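# Unpeg postcards, stack them on mat, box clothespins

## Task

Remove every postcard from the line and lay them in one flat pile on the mat, and place all the clothespins inside the box.

## Robot and tools

Robot: two arms, left_arm and right_arm, each a six-joint arm with a parallel two-finger gripper and a wrist camera. URDF root positions in the scene frame: left_arm at (-0.033, +0.272, 0) m, right_arm at (+0.027, -0.361, 0) m, both turned about 2 degrees around z. A camera stand is fixed behind the arms. Cameras: cam_high, cam_low, cam_left_wrist, cam_right_wrist, each 896x504.

Frames: the scene frame has its origin at table-top height midway between the nominal bases, +z up, +x out over the table, and left_arm on the +y side (arm names do not match image left/right). Printed hand positions, orientations and Hand targets use this frame. Motion offsets instead use the axes of each arm's current Hand target. On a gripper, +z is the finger direction and the fingers close along y. end_effector_position is the point between the pads, roughly 1 cm short of the fingertips.

A motion row is 14 numbers, each in [-1, 1]: dx, dy, dz, rx, ry, rz, opening for left_arm, then the same seven for right_arm. Always all 14, even if one arm stays still. dx..rz are an offset from that arm's Hand target as it stood when the action or move began, expressed along the Hand target's own axes; 1.0 equals 0.6 m of travel or 180 degrees of turn, and rx, ry, rz form one rotation vector. Offsets are not poses: sending the same offset twice moves twice. Six zeros re-request the current Hand target. The opening is absolute, not an offset: +1 fully open (0.093 m), -1 closed. A 0 there is a real command (half open), so to keep a gripper unchanged repeat its current command.

execute_actions(actions, cameras): actions is a list of actions; each action is a list of up to 15 rows, one per 1/30 s step, and a short list repeats its last row to fill 0.5 s. Every row counts from the action's start pose, not the previous row. An empty list returns state plus images. cameras: list of names, ["all"], or [].

move(target, speed, blend, opening_speed, grip_force, blocking, cameras): drives grippers along straight lines. target is one 14-number row or up to 15 rows; every row is an offset from the Hand targets at the move's start, not from the previous row. speed in m/s, 0.002 to 2.9 (default 0.25), one value or one per target; rotation is capped at twice that in rad/s. blend in metres rounds corners of a multi-row path (0 means stop at each). opening_speed: rate on the -1..+1 scale per second, at least 0.2. grip_force: newtons per pad, 10 to 50, one value or one per arm; it persists, and low values close slowly (about 16 s from open at 10). blocking=false returns after about 0.5 s while the move continues. Paths take at least 0.5 s and are cut at 10 s. Moves do not avoid obstacles or the other arm. The result adds a move: line with the outcome (done, off_target, moving, held, fault) and limits (paced = command clipped, held = steps withheld). done means within 10 mm and 2 degrees; it says nothing about contact.

wait(seconds 0 to 10) lets time pass holding commands. stop brakes a running move. zoom_image(camera, region [x0, y0, x1, y1], pixels, top-left origin, at most 504 per side) enlarges part of the newest image of that camera. read_manual gives licence text only. finished_scene(scene) ends the scene (1 or 2) irreversibly; the result must hold without the robot.

Results: per arm end_effector_position (m) and end_effector_quat_wxyz, Hand target (the commanded pose after clipping, base for next offsets), Tool commands, grip_measured (motor position on the -1..+1 scale), Joint positions (last entry is finger opening in m, floored at 0), Joint velocities (may be omitted when all are noise), joint torques (include arm weight; joints 1 to 3 wrap at ±28 N m), motor temperatures, MOTOR HOT at 75 °C and OVER-TEMPERATURE FAULT at 90 °C, after which that arm folds and is unusable.

Control quirks: orientation commands are clipped to 40 degrees from the measured orientation each step. Friction and gravity leave grippers short, low or tilted, especially far out; check the pose after every move and correct with an explicit offset. Tiny moves may not happen or drift sideways. Keep paths away from an arm's own base.

Gripping: pads meet at about -0.94; each millimetre of object width adds about 0.0208. Readings may sit up to 0.02 high. Commanding about 0.24 below the width reading gives full force; keep sending that value to hold, and send well above the width reading to release. A sudden large drop in command causes a brief hard squeeze. Grip force is roughly 50 to 65 N per pad, less on thin parts; postcards are thin, so grasp them carefully and consider a lower grip_force.

Avoid: dropping parts, releasing anything still moving, fast contact, pushing into fixed or heavy things, letting anything fall or be left off the table, arms or grippers touching each other, strain on wrist camera cables, and long heavy holds or stretched poses that heat motors. Loose items can be nudged by outside pushes now and then. Time keeps running while you think.

Each tool is called after ">>>" by a JSON object that holds its "name" and its "arguments".

## Session

>>> {"name": "execute_actions", "arguments": {"actions": []}}

Scene clock: 0.00 s.
left_arm: end_effector_position=(+0.3511, +0.2557, +0.1200) grip_measured=+1.000 end_effector_quat_wxyz=(+0.642, +0.041, +0.765, -0.018) | right_arm: end_effector_position=(+0.3902, -0.3887, +0.1062) grip_measured=+1.000 end_effector_quat_wxyz=(+0.640, +0.113, +0.757, -0.057)
Joint positions: left_arm=[-0.045 1.55 0.289 1.085 0.067 0.037 0.093] | right_arm=[0.023 1.582 0.206 1.195 0.289 0.112 0.093]
Joint velocities: within noise
Joint torques (N m): no reading
Motor temperatures (°C): left_arm=[35 42 40 42 32 32 32] | right_arm=[33 42 38 42 31 30 31]
Heat: left arm: 42 °C; right arm: 42 °C.
Hand target: left_arm +0.3525, +0.2558, +0.1231; +0.645, +0.041, +0.763, -0.018 | right_arm +0.3919, -0.3885, +0.1103; +0.645, +0.114, +0.753, -0.055
Tool commands: left_gripper/opening=+1.0 right_gripper/opening=+1.0

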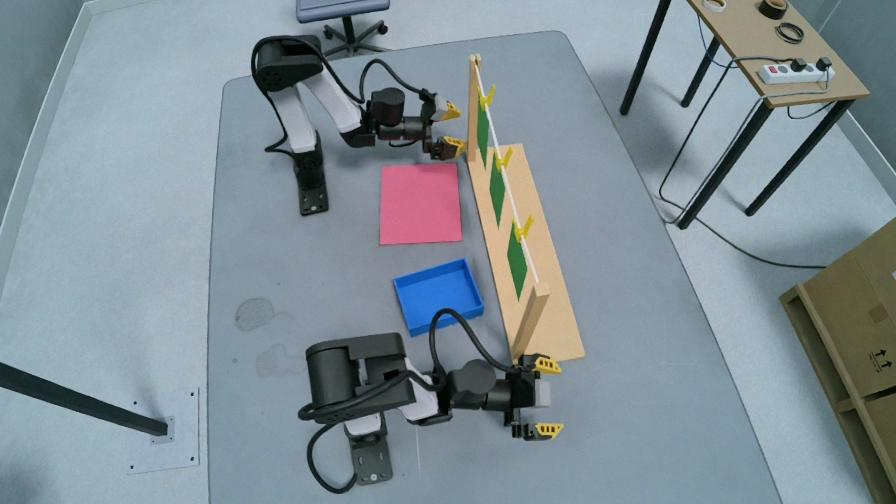

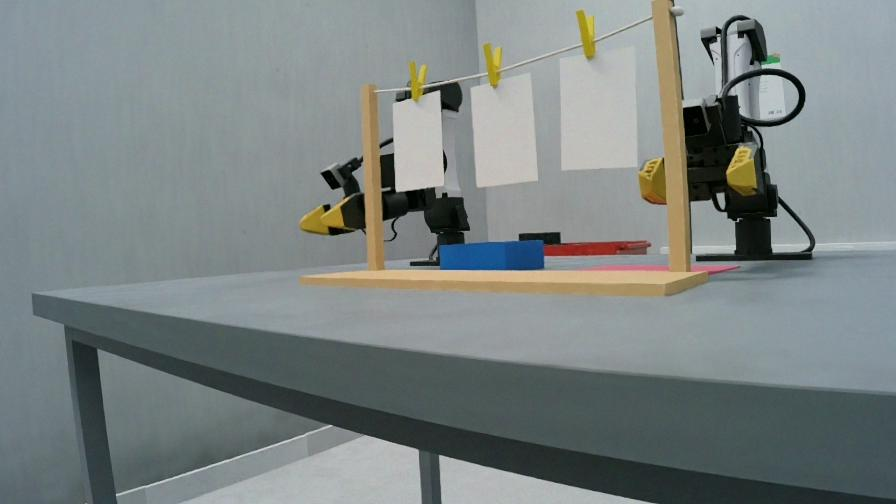

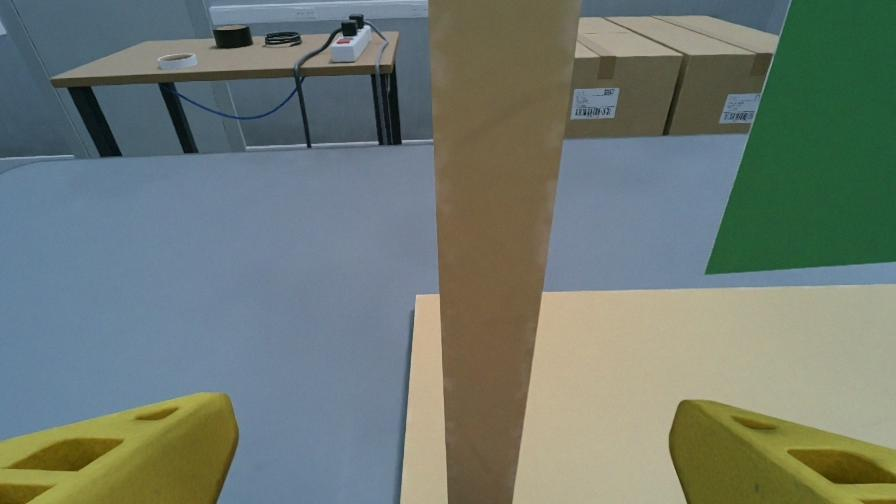

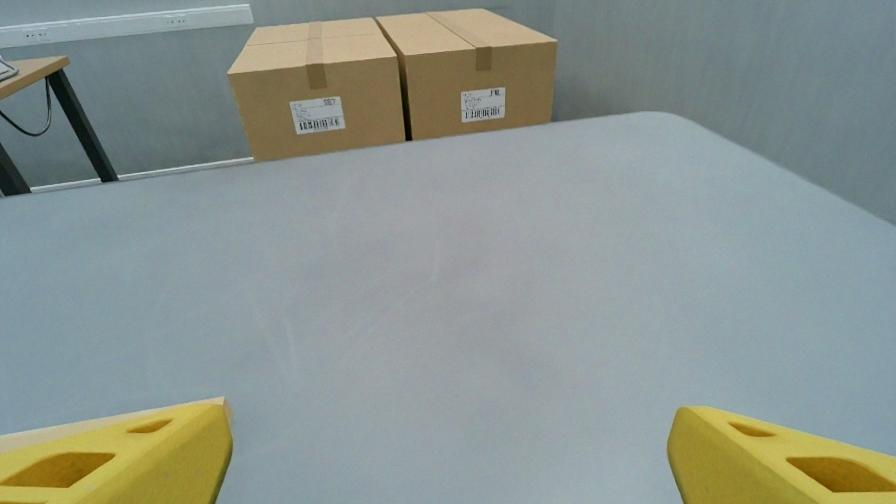

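>>> {"name": "zoom_image", "arguments": {"camera": "cam_high", "region": [360, 40, 620, 380]}}

>>> {"name": "zoom_image", "arguments": {"camera": "cam_low", "region": [340, 0, 720, 300]}}

Scaled by 1.482.

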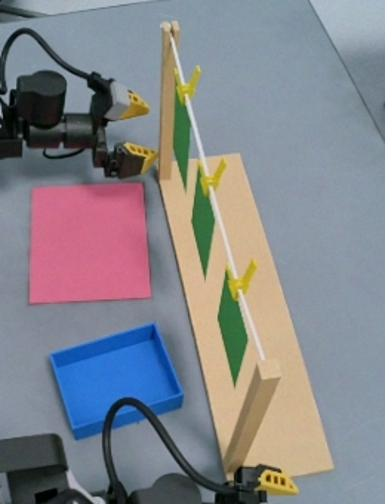

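Scaled by 1.326.

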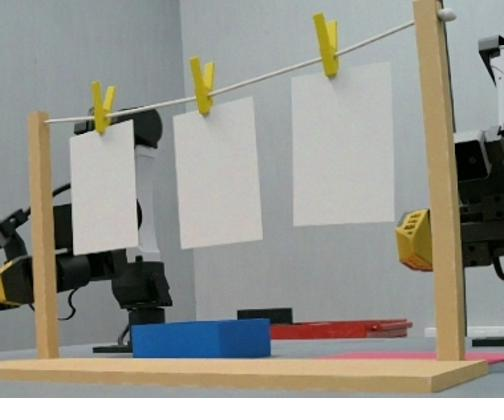

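>>> {"name": "move", "arguments": {"target": [-0.217, -0.363, -0.345, 0, -0.111, 0, 1, -0.25, 0, -0.333, 0, -0.111, 0, 1], "cameras": ["all"]}}

Scene clock: 48.53 s.
left_arm: end_effector_position=(+0.1530, +0.0436, +0.2718) grip_measured=+1.000 end_effector_quat_wxyz=(+0.753, +0.080, +0.653, -0.004) | right_arm: end_effector_position=(+0.2219, -0.3565, +0.2871) grip_measured=+1.000 end_effector_quat_wxyz=(+0.765, +0.094, +0.632, -0.078)
Joint positions: left_arm=[-1.503 1.291 0.382 1.453 -1.307 0.645 0.093] | right_arm=[0.892 0.06 0.203 0.309 1.137 -0.368 0.093]
Joint torques (N m): left_arm=[0.44 -2.25 6.61 2.47 0.41 0.06] | right_arm=[0.32 3.33 5.91 2.06 -0.23 0]
Motor temperatures (°C): left_arm=[34 44 43 52 31 32 32] | right_arm=[33 42 39 46 31 29 30]
Heat: left arm: 52 °C; right arm: 46 °C.
Hand target: left_arm +0.1522, +0.0501, +0.2805; +0.768, +0.037, +0.639, -0.024 | right_arm +0.2214, -0.3574, +0.2902; +0.766, +0.103, +0.630, -0.074
Off the commanded pose: left_arm 0.011 m, 6 deg | right_arm 0.003 m, 1 deg.
joint sent to its limit (left arm) — joint 4 (wrist pitch), upper limit. The joint targets still meet the commanded pose.
move: off_target (left_arm)

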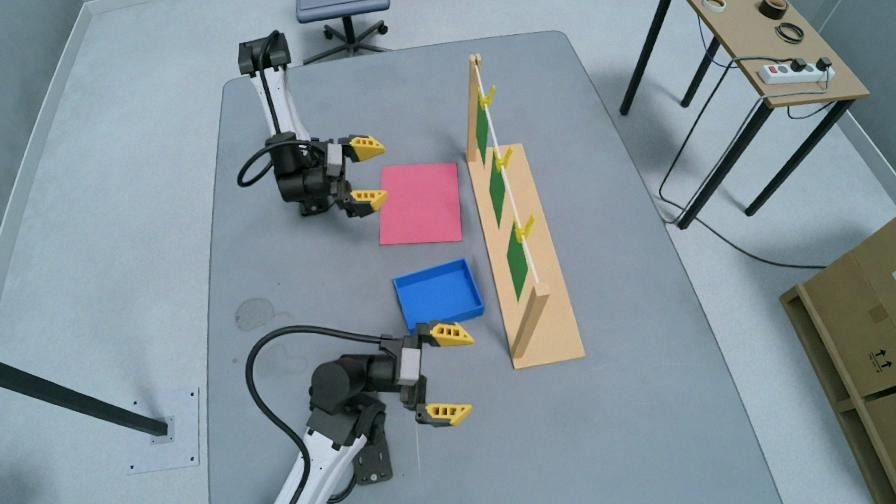

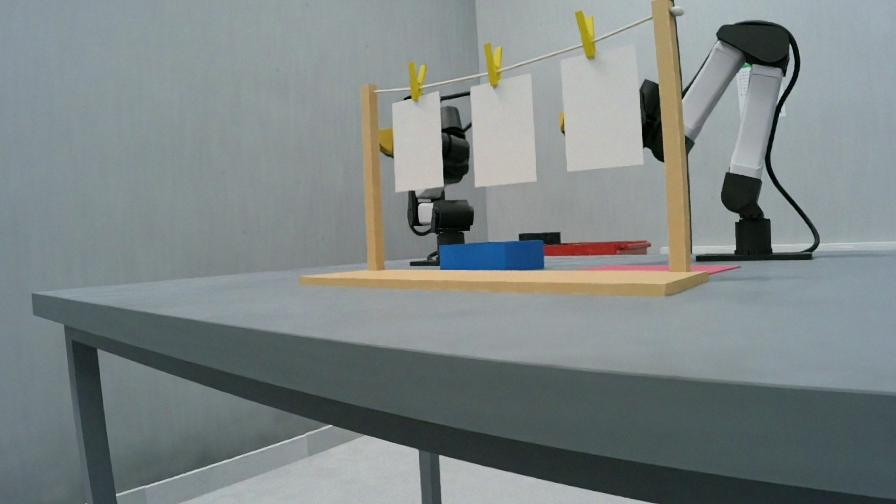

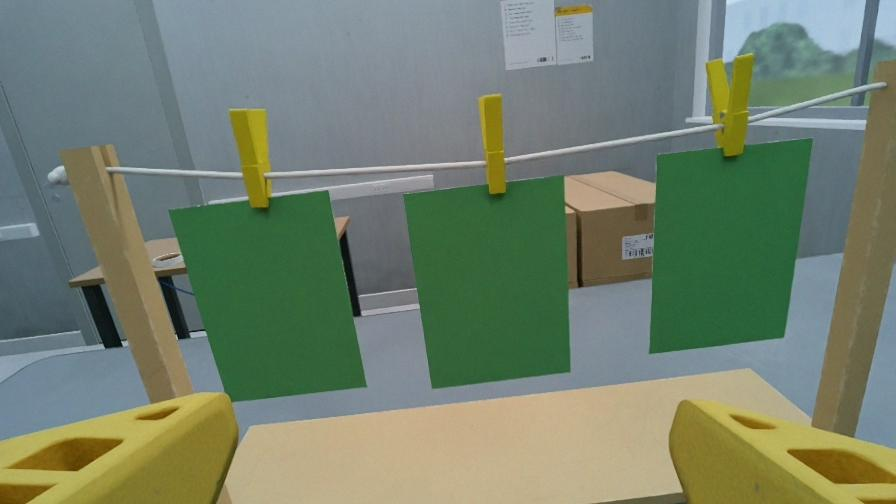

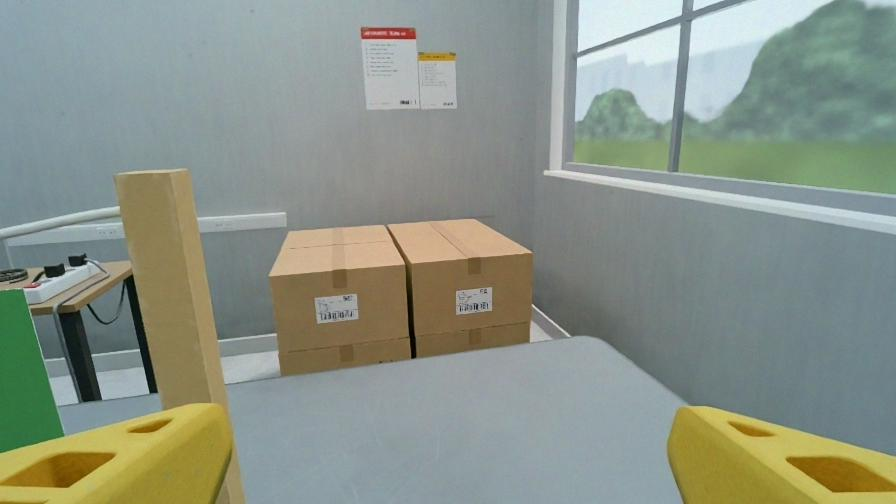

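>>> {"name": "zoom_image", "arguments": {"camera": "cam_left_wrist", "region": [40, 40, 460, 280]}}

>>> {"name": "zoom_image", "arguments": {"camera": "cam_left_wrist", "region": [440, 30, 896, 280]}}

>>> {"name": "zoom_image", "arguments": {"camera": "cam_high", "region": [450, 40, 580, 180]}}

>>> {"name": "zoom_image", "arguments": {"camera": "cam_high", "region": [470, 180, 600, 380]}}

>>> {"name": "zoom_image", "arguments": {"camera": "cam_low", "region": [380, 0, 700, 200]}}

Scaled by 1.200.

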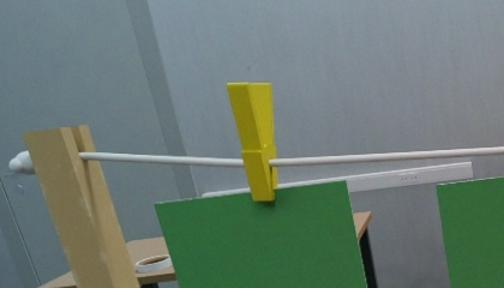

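Scaled by 1.105.

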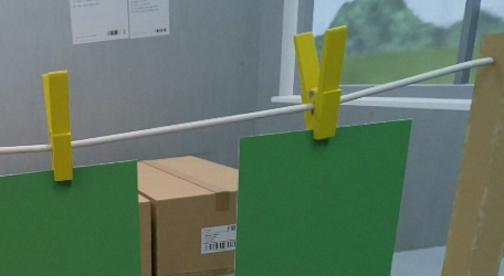

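Scaled by 3.600.

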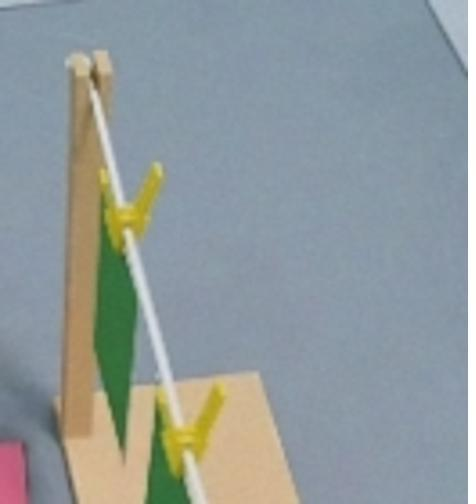

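Scaled by 2.520.

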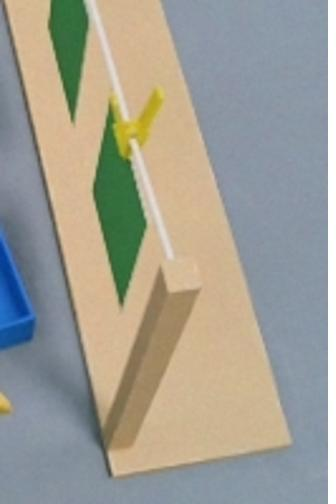

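Scaled by 1.575.

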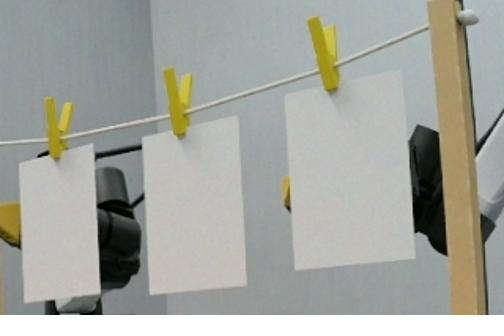

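>>> {"name": "wait", "arguments": {"seconds": 0.5, "cameras": ["cam_low", "cam_left_wrist"]}}

>>> {"name": "zoom_image", "arguments": {"camera": "cam_low", "region": [380, 0, 700, 200]}}

>>> {"name": "zoom_image", "arguments": {"camera": "cam_left_wrist", "region": [680, 40, 840, 170]}}

>>> {"name": "zoom_image", "arguments": {"camera": "cam_left_wrist", "region": [190, 90, 330, 230]}}

Scene clock: 97.00 s.
left_arm: end_effector_position=(+0.1530, +0.0436, +0.2718) grip_measured=+1.000 end_effector_quat_wxyz=(+0.753, +0.080, +0.653, -0.004) | right_arm: end_effector_position=(+0.2219, -0.3565, +0.2871) grip_measured=+1.000 end_effector_quat_wxyz=(+0.765, +0.094, +0.632, -0.078)
Joint positions: left_arm=[-1.503 1.291 0.382 1.453 -1.307 0.646 0.093] | right_arm=[0.892 0.06 0.203 0.309 1.137 -0.369 0.093]
Joint torques (N m): left_arm=[0.47 -2.37 6.42 2.44 0.44 0.08] | right_arm=[0.34 3.34 5.93 2.07 -0.23 0.02]
Motor temperatures (°C): left_arm=[34 42 43 57 31 31 32] | right_arm=[33 42 40 45 31 29 30]
Heat: left arm: 57 °C; right arm: 45 °C.
Hand target: left_arm +0.1522, +0.0501, +0.2805; +0.768, +0.037, +0.639, -0.024 | right_arm +0.2214, -0.3574, +0.2902; +0.766, +0.103, +0.630, -0.074
Tool commands: left_gripper/opening=+1.0 right_gripper/opening=+1.0
Off the commanded pose: left_arm 0.011 m, 6 deg | right_arm 0.003 m, 1 deg.
wait: 0.50 s; at rest from the start
Images, in order (width x height): cam_low 896x504, cam_left_wrist 896x504.

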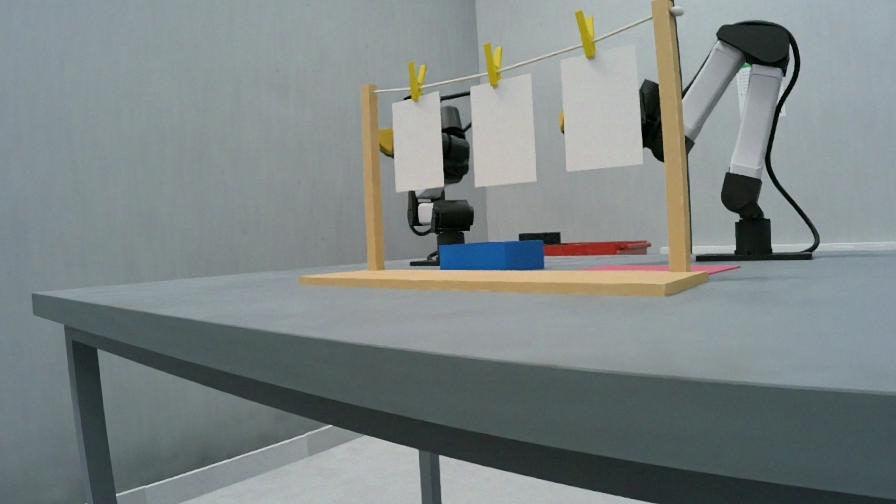

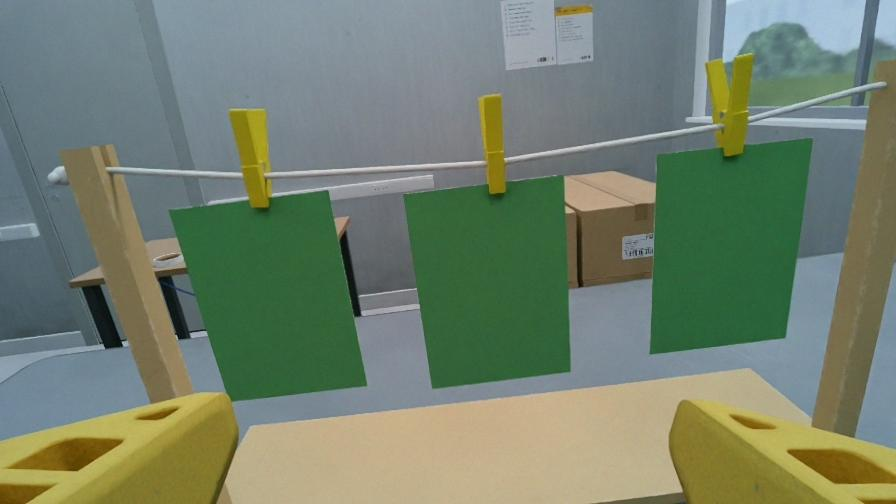

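Scaled by 1.575.

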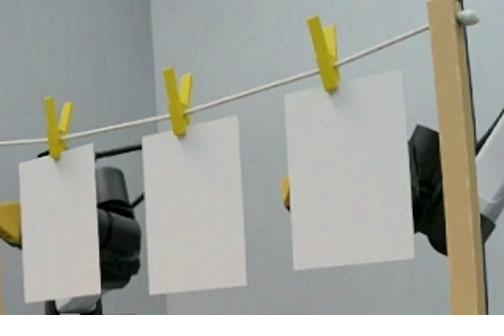

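Scaled by 3.150.

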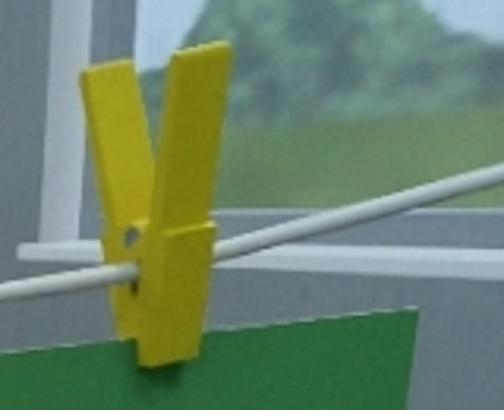

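Scaled by 3.600.

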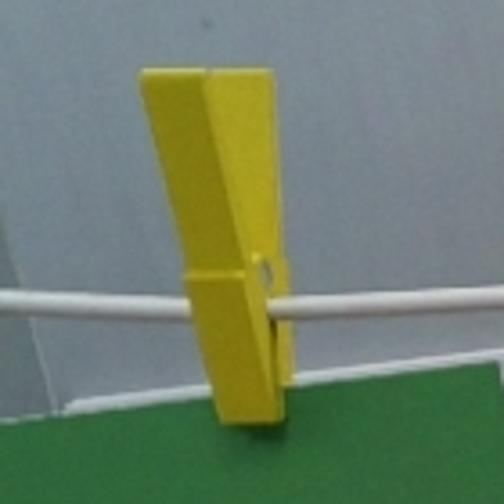

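>>> {"name": "move", "arguments": {"target": [[0.046, 0.047, -0.033, 0.1363, 0.1197, -0.4932, 1, -0.1993, 0.2472, 0.028, -0.2886, 0.0856, -0.0426, 1], [0.046, 0.047, -0.033, 0.1363, 0.1197, -0.4932, 1, -0.1703, 0.6045, 0.1457, -0.5771, 0.1712, -0.0851, 1]], "blend": [0.05, 0], "cameras": ["all"]}}

Scene clock: 140.47 s.
left_arm: end_effector_position=(+0.1393, +0.0788, +0.2540) grip_measured=+1.000 end_effector_quat_wxyz=(-0.391, +0.262, -0.584, +0.661) | right_arm: end_effector_position=(+0.3764, -0.0332, +0.4275) grip_measured=+1.000 end_effector_quat_wxyz=(+0.410, -0.555, +0.614, +0.382)
Joint positions: left_arm=[-1.237 0.436 0.126 0.528 -0.58 -1.337 0.093] | right_arm=[0.44 2.16 2.846 -1.333 -0.906 -0.521 0.093]
Joint torques (N m): left_arm=[0.68 0.8 7.3 2.19 0.2 -0.04] | right_arm=[0.21 -7.77 5.55 2.1 -0.7 -0.13]
Motor temperatures (°C): left_arm=[34 40 44 58 30 31 31] | right_arm=[33 41 40 44 31 29 30]
Heat: left arm: 58 °C; right arm: 44 °C.
Hand target: left_arm +0.1401, +0.0802, +0.2506; -0.390, +0.266, -0.583, +0.661 | right_arm +0.3728, -0.0301, +0.4299; +0.369, -0.589, +0.609, +0.381
Off the commanded pose: left_arm 0.004 m, 0 deg | right_arm 0.005 m, 6 deg.
elbow stopped short (right arm): the move would have taken joint 3 (elbow) straighter than the controller allows.
move: off_target (right_arm)

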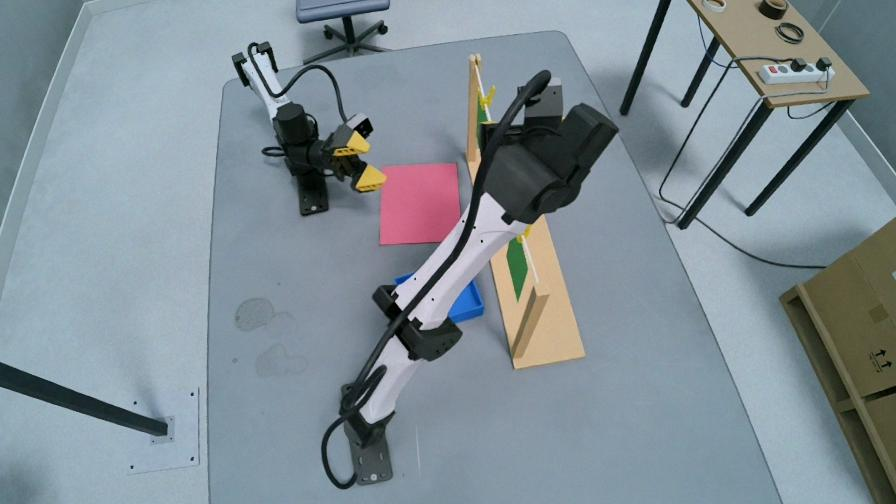

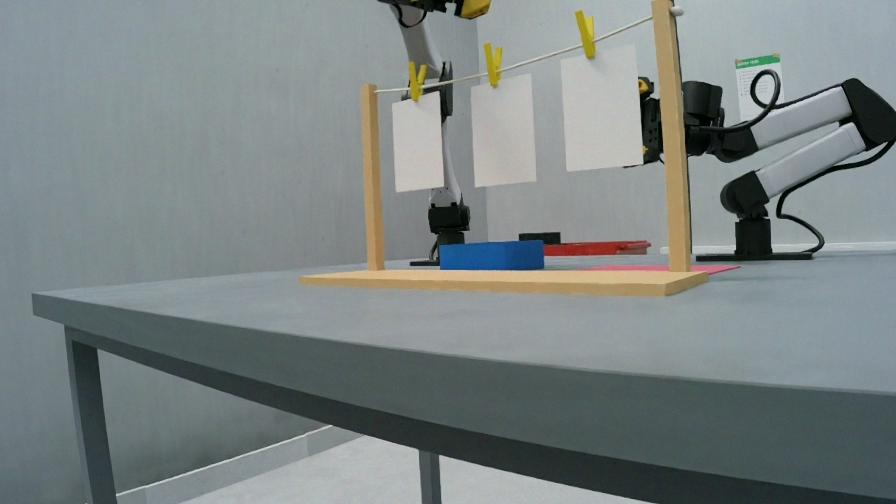

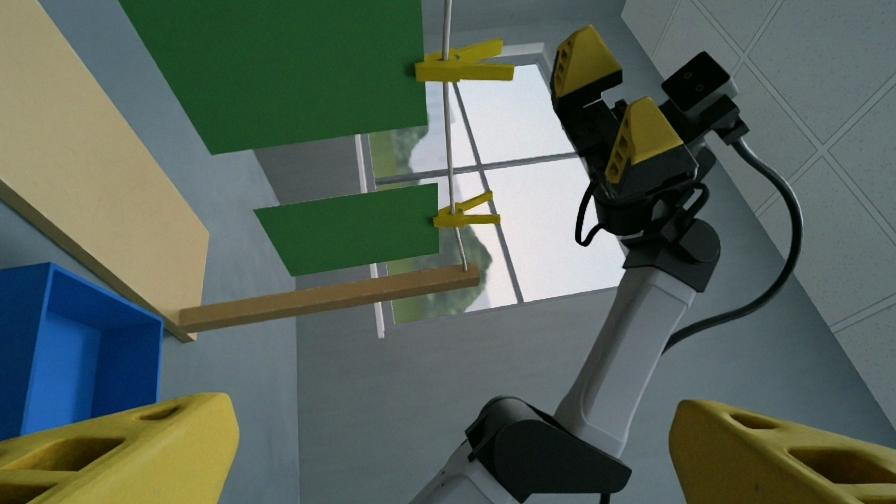

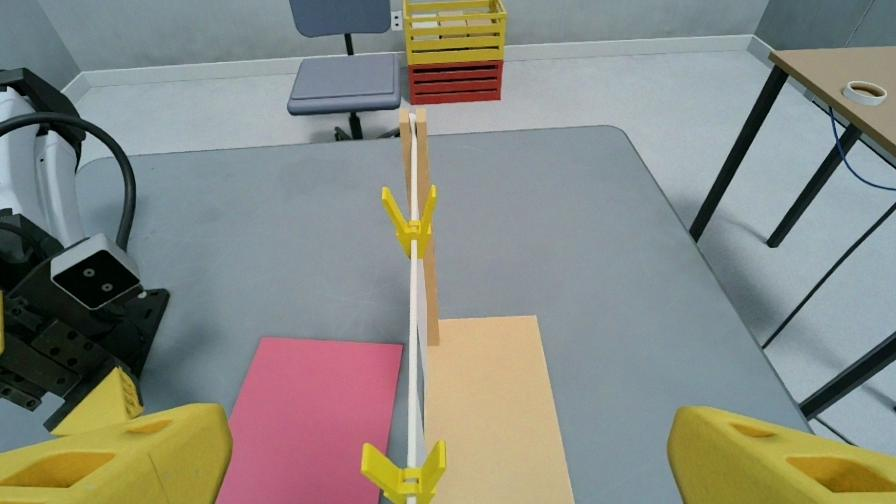

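>>> {"name": "move", "arguments": {"target": [0, 0, 0, 0, 0, 0, 1, 0.0758, 0.0172, 0.055, 0, 0, 0, 1], "cameras": ["cam_right_wrist", "cam_low"]}}

>>> {"name": "zoom_image", "arguments": {"camera": "cam_right_wrist", "region": [220, 100, 680, 504]}}

Scene clock: 167.93 s.
left_arm: end_effector_position=(+0.1393, +0.0788, +0.2540) grip_measured=+1.000 end_effector_quat_wxyz=(-0.391, +0.262, -0.584, +0.661) | right_arm: end_effector_position=(+0.3651, -0.0190, +0.3655) grip_measured=+1.000 end_effector_quat_wxyz=(-0.356, +0.586, -0.617, -0.386)
Joint positions: left_arm=[-1.237 0.436 0.126 0.528 -0.579 -1.337 0.093] | right_arm=[0.479 2.002 2.357 -1.165 -0.902 -0.624 0.093]
Joint torques (N m): left_arm=[0.77 0.55 7.51 2.14 0.12 -0.03] | right_arm=[0.02 -10.55 4.18 2.17 -0.49 0.02]
Motor temperatures (°C): left_arm=[33 39 45 57 30 31 31] | right_arm=[33 45 40 43 31 29 30]
Heat: left arm: 57 °C; right arm: 45 °C.
Hand target: left_arm +0.1401, +0.0802, +0.2506; -0.390, +0.266, -0.583, +0.662 | right_arm +0.3610, -0.0200, +0.3749; -0.369, +0.589, -0.609, -0.381
Off the commanded pose: left_arm 0.004 m, 0 deg | right_arm 0.010 m, 2 deg.
move: done
Images, in order (width x height): cam_low 896x504, cam_right_wrist 896x504.

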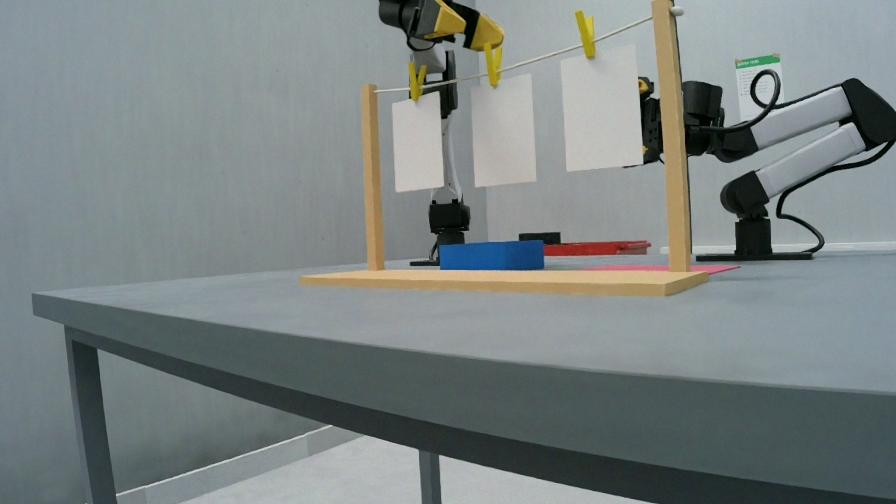

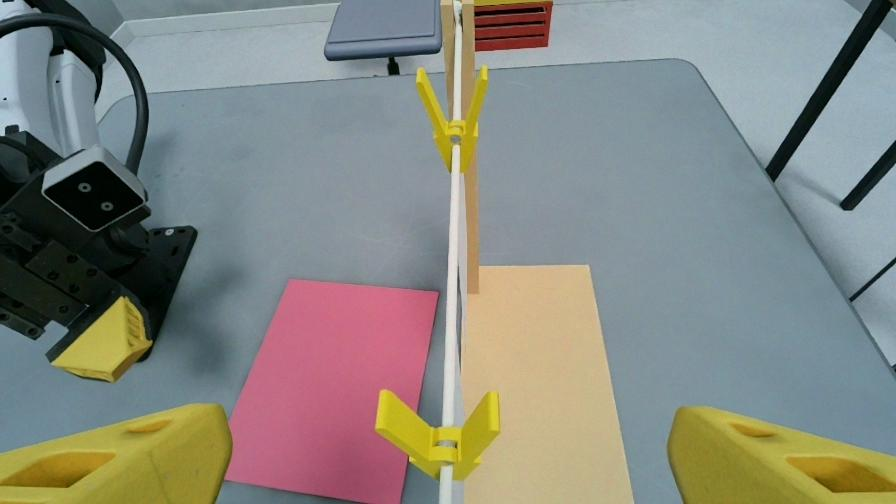

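Scaled by 1.096.

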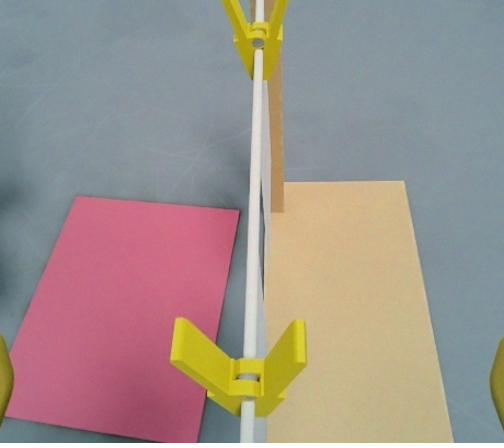

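>>> {"name": "move", "arguments": {"target": [0, 0, 0, 0, 0, 0, 1, 0.0305, 0.004, 0.0443, 0, 0, 0, 1], "speed": 0.1, "cameras": ["cam_right_wrist", "cam_low", "cam_left_wrist"]}}

>>> {"name": "zoom_image", "arguments": {"camera": "cam_right_wrist", "region": [220, 200, 680, 504]}}

>>> {"name": "zoom_image", "arguments": {"camera": "cam_low", "region": [380, 0, 700, 200]}}

>>> {"name": "zoom_image", "arguments": {"camera": "cam_left_wrist", "region": [380, 0, 740, 300]}}

Scene clock: 194.00 s.
left_arm: end_effector_position=(+0.1393, +0.0788, +0.2540) grip_measured=+1.000 end_effector_quat_wxyz=(-0.391, +0.262, -0.584, +0.661) | right_arm: end_effector_position=(+0.3625, -0.0029, +0.3357) grip_measured=+1.000 end_effector_quat_wxyz=(+0.354, -0.586, +0.618, +0.387)
Joint positions: left_arm=[-1.237 0.436 0.126 0.528 -0.579 -1.337 0.093] | right_arm=[0.518 1.936 2.12 -0.965 -0.876 -0.58 0.093]
Joint torques (N m): left_arm=[0.8 0.72 7.57 2.12 0.21 -0.06] | right_arm=[0.13 -10.91 4.59 2.25 -0.44 0.01]
Motor temperatures (°C): left_arm=[33 39 46 57 30 30 31] | right_arm=[33 48 39 44 31 29 30]
Heat: left arm: 57 °C; right arm: 48 °C.
Hand target: left_arm +0.1401, +0.0802, +0.2506; -0.390, +0.266, -0.583, +0.662 | right_arm +0.3579, -0.0041, +0.3470; -0.369, +0.589, -0.609, -0.381
Off the commanded pose: left_arm 0.004 m, 0 deg | right_arm 0.012 m, 2 deg.
move: off_target (right_arm)
Images, in order (width x height): cam_low 896x504, cam_left_wrist 896x504, cam_right_wrist 896x504.

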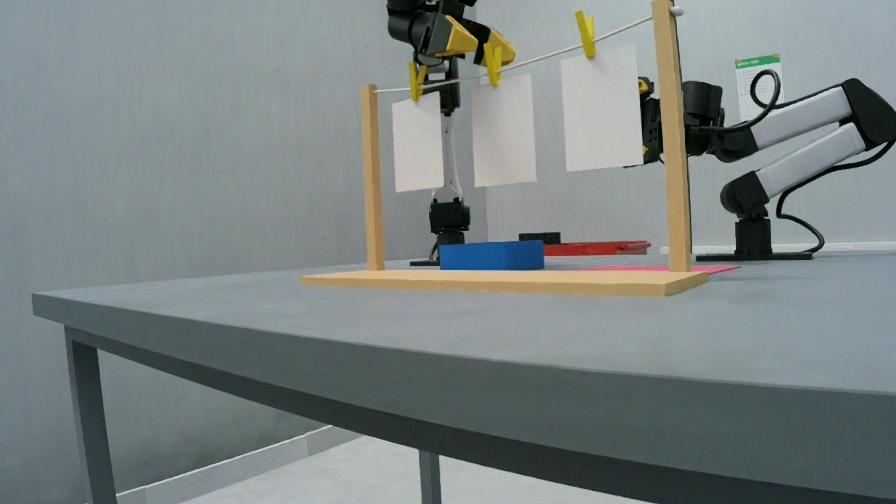

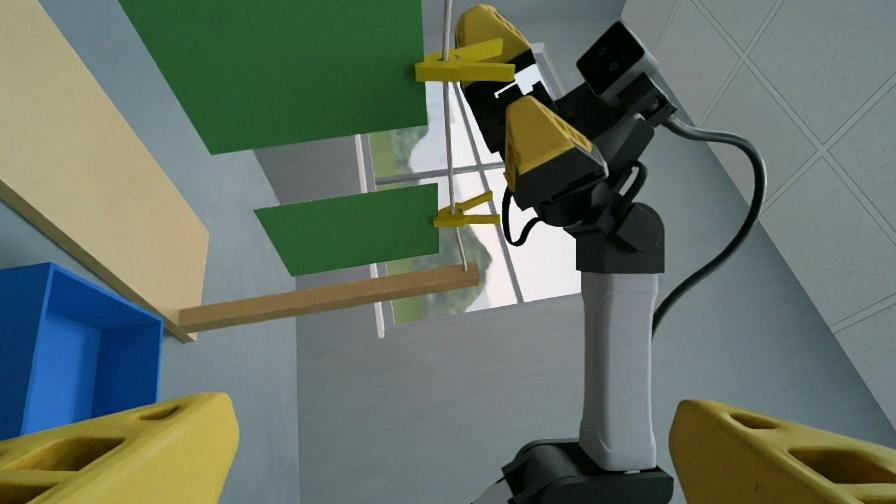

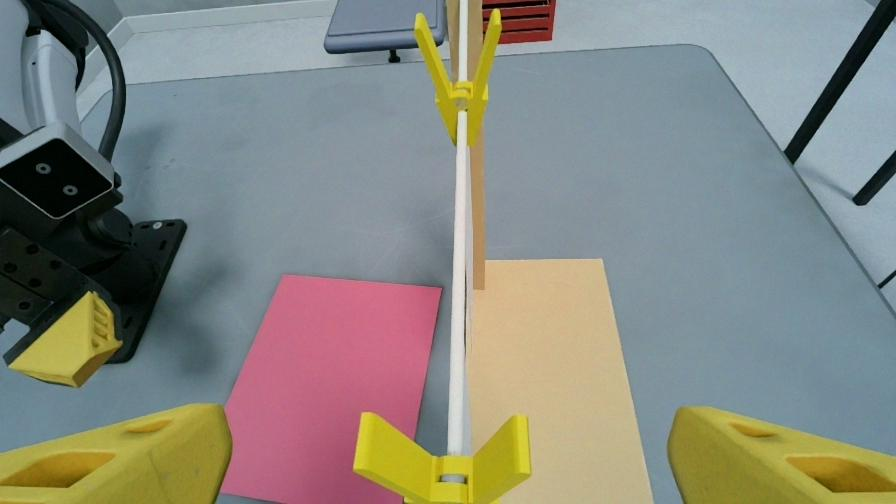

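Scaled by 1.096.

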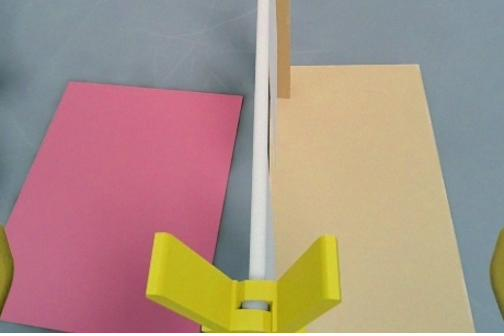

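Scaled by 1.575.

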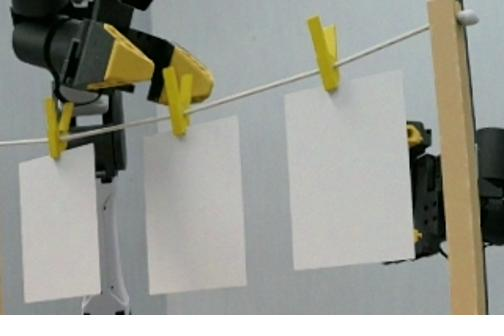

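Scaled by 1.400.

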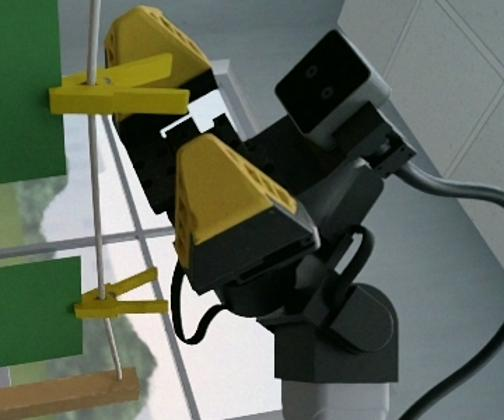

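>>> {"name": "move", "arguments": {"target": [0, 0, 0, 0, 0, 0, 1, 0.0091, 0.0022, 0.0044, 0, 0, 0, 0.02], "speed": 0.05, "opening_speed": 0.6, "cameras": ["cam_right_wrist", "cam_left_wrist"]}}

>>> {"name": "zoom_image", "arguments": {"camera": "cam_right_wrist", "region": [270, 300, 630, 504]}}

>>> {"name": "zoom_image", "arguments": {"camera": "cam_left_wrist", "region": [380, 0, 740, 300]}}

Scene clock: 232.00 s.
left_arm: end_effector_position=(+0.1393, +0.0788, +0.2540) grip_measured=+1.000 end_effector_quat_wxyz=(-0.391, +0.262, -0.584, +0.661) | right_arm: end_effector_position=(+0.3620, -0.0034, +0.3287) grip_measured=+0.021 end_effector_quat_wxyz=(+0.353, -0.585, +0.620, +0.386)
Joint positions: left_arm=[-1.237 0.436 0.126 0.528 -0.579 -1.337 0.093] | right_arm=[0.518 1.918 2.066 -0.93 -0.874 -0.578 0.046]
Joint torques (N m): left_arm=[0.72 0.53 7.39 2.17 0.24 -0.01] | right_arm=[0.32 -11.02 4.68 2.25 -0.44 0.01]
Motor temperatures (°C): left_arm=[33 38 47 57 30 30 31] | right_arm=[33 53 39 44 31 29 30]
Heat: left arm: 57 °C; right arm: 53 °C.
Hand target: left_arm +0.1401, +0.0802, +0.2506; -0.390, +0.266, -0.583, +0.662 | right_arm +0.3564, -0.0041, +0.3409; -0.369, +0.589, -0.609, -0.381
Off the commanded pose: left_arm 0.004 m, 0 deg | right_arm 0.014 m, 2 deg.
move: off_target (right_arm)
Images, in order (width x height): cam_left_wrist 896x504, cam_right_wrist 896x504.

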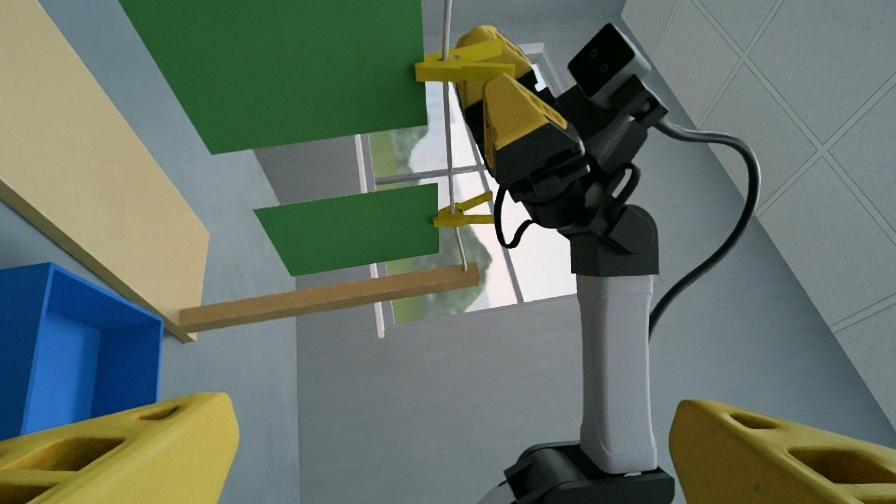

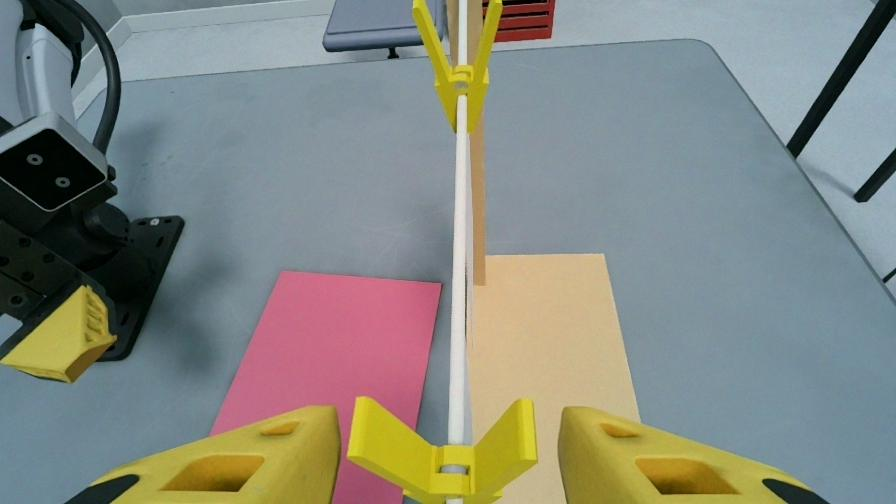

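Scaled by 1.400.

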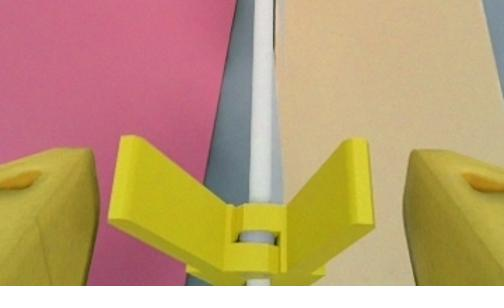

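Scaled by 1.400.

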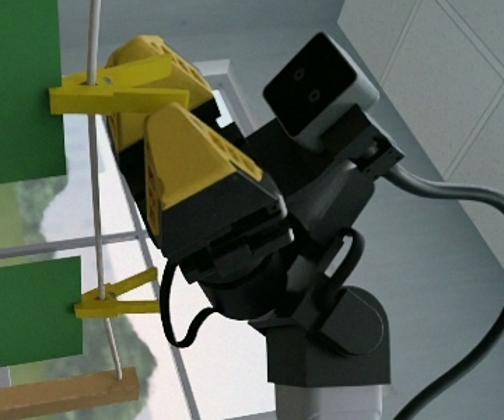

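>>> {"name": "move", "arguments": {"target": [0, 0, 0, 0, 0, 0, 1, 0.0042, -0.0268, 0.0013, -0.0351, -0.0343, 0.1317, 0.02], "speed": 0.05, "cameras": ["cam_right_wrist", "cam_left_wrist", "cam_low"]}}

>>> {"name": "zoom_image", "arguments": {"camera": "cam_right_wrist", "region": [270, 300, 630, 504]}}

>>> {"name": "zoom_image", "arguments": {"camera": "cam_low", "region": [380, 0, 700, 200]}}

Scene clock: 256.97 s.
left_arm: end_effector_position=(+0.1393, +0.0788, +0.2540) grip_measured=+1.000 end_effector_quat_wxyz=(-0.391, +0.262, -0.584, +0.661) | right_arm: end_effector_position=(+0.3697, -0.0047, +0.3414) grip_measured=+0.021 end_effector_quat_wxyz=(+0.284, -0.450, +0.678, +0.506)
Joint positions: left_arm=[-1.237 0.436 0.126 0.528 -0.579 -1.337 0.093] | right_arm=[0.475 1.918 2.008 -0.777 -1.031 -0.14 0.046]
Joint torques (N m): left_arm=[0.76 0.87 7.38 2.14 0.23 -0.11] | right_arm=[-0.92 -8.01 4.82 2.31 -0.72 -0.01]
Motor temperatures (°C): left_arm=[33 37 47 57 30 30 31] | right_arm=[33 52 38 43 31 29 30]
Heat: left arm: 57 °C; right arm: 52 °C.
Hand target: left_arm +0.1401, +0.0802, +0.2506; -0.390, +0.266, -0.583, +0.662 | right_arm +0.3725, -0.0048, +0.3379; +0.282, -0.450, +0.675, +0.513
Off the commanded pose: left_arm 0.004 m, 0 deg | right_arm 0.005 m, 1 deg.
move: done
Images, in order (width x height): cam_low 896x504, cam_left_wrist 896x504, cam_right_wrist 896x504.

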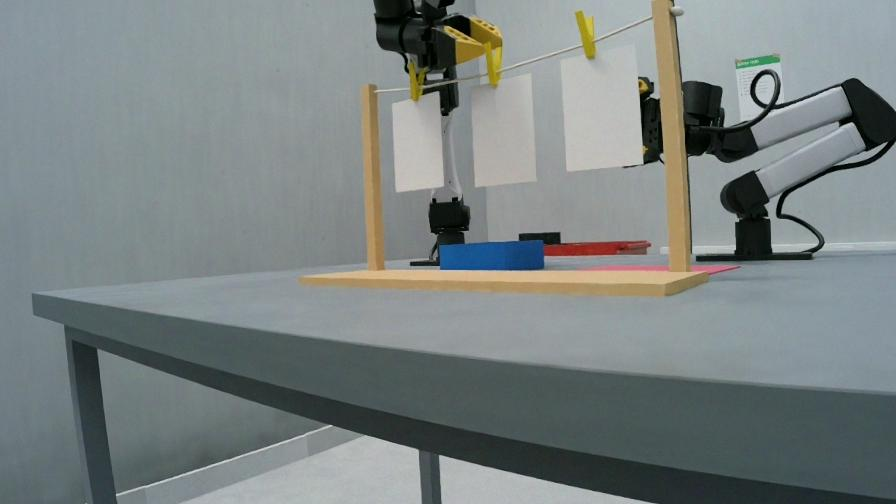

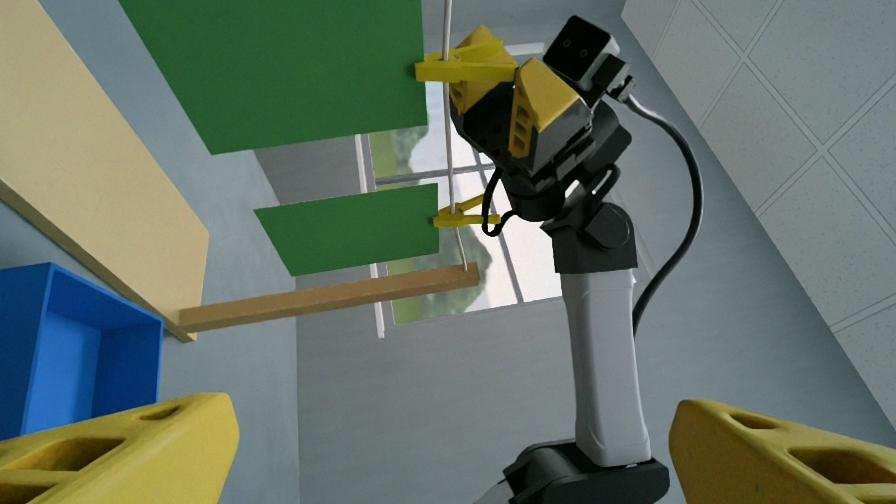

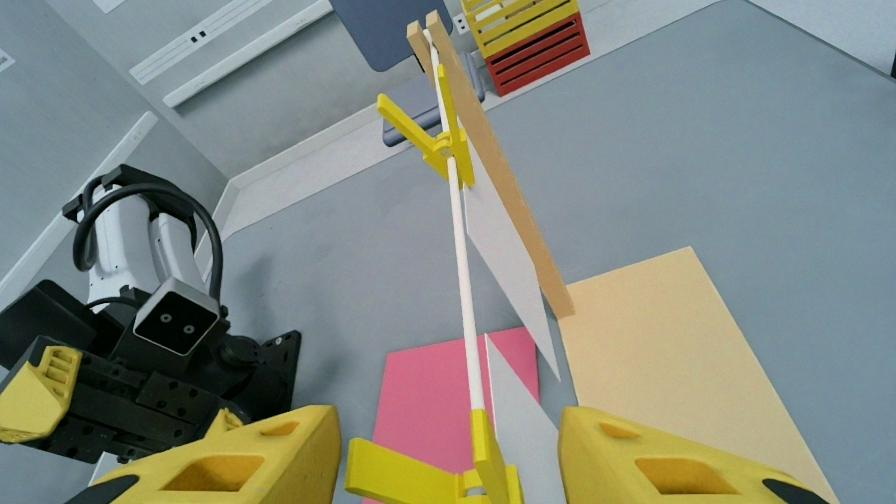

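Scaled by 1.400.

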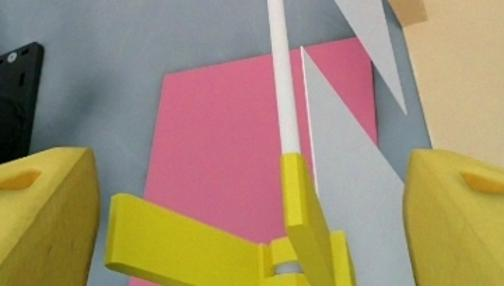

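Scaled by 1.575.

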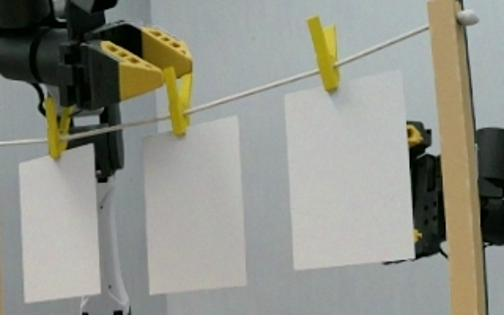

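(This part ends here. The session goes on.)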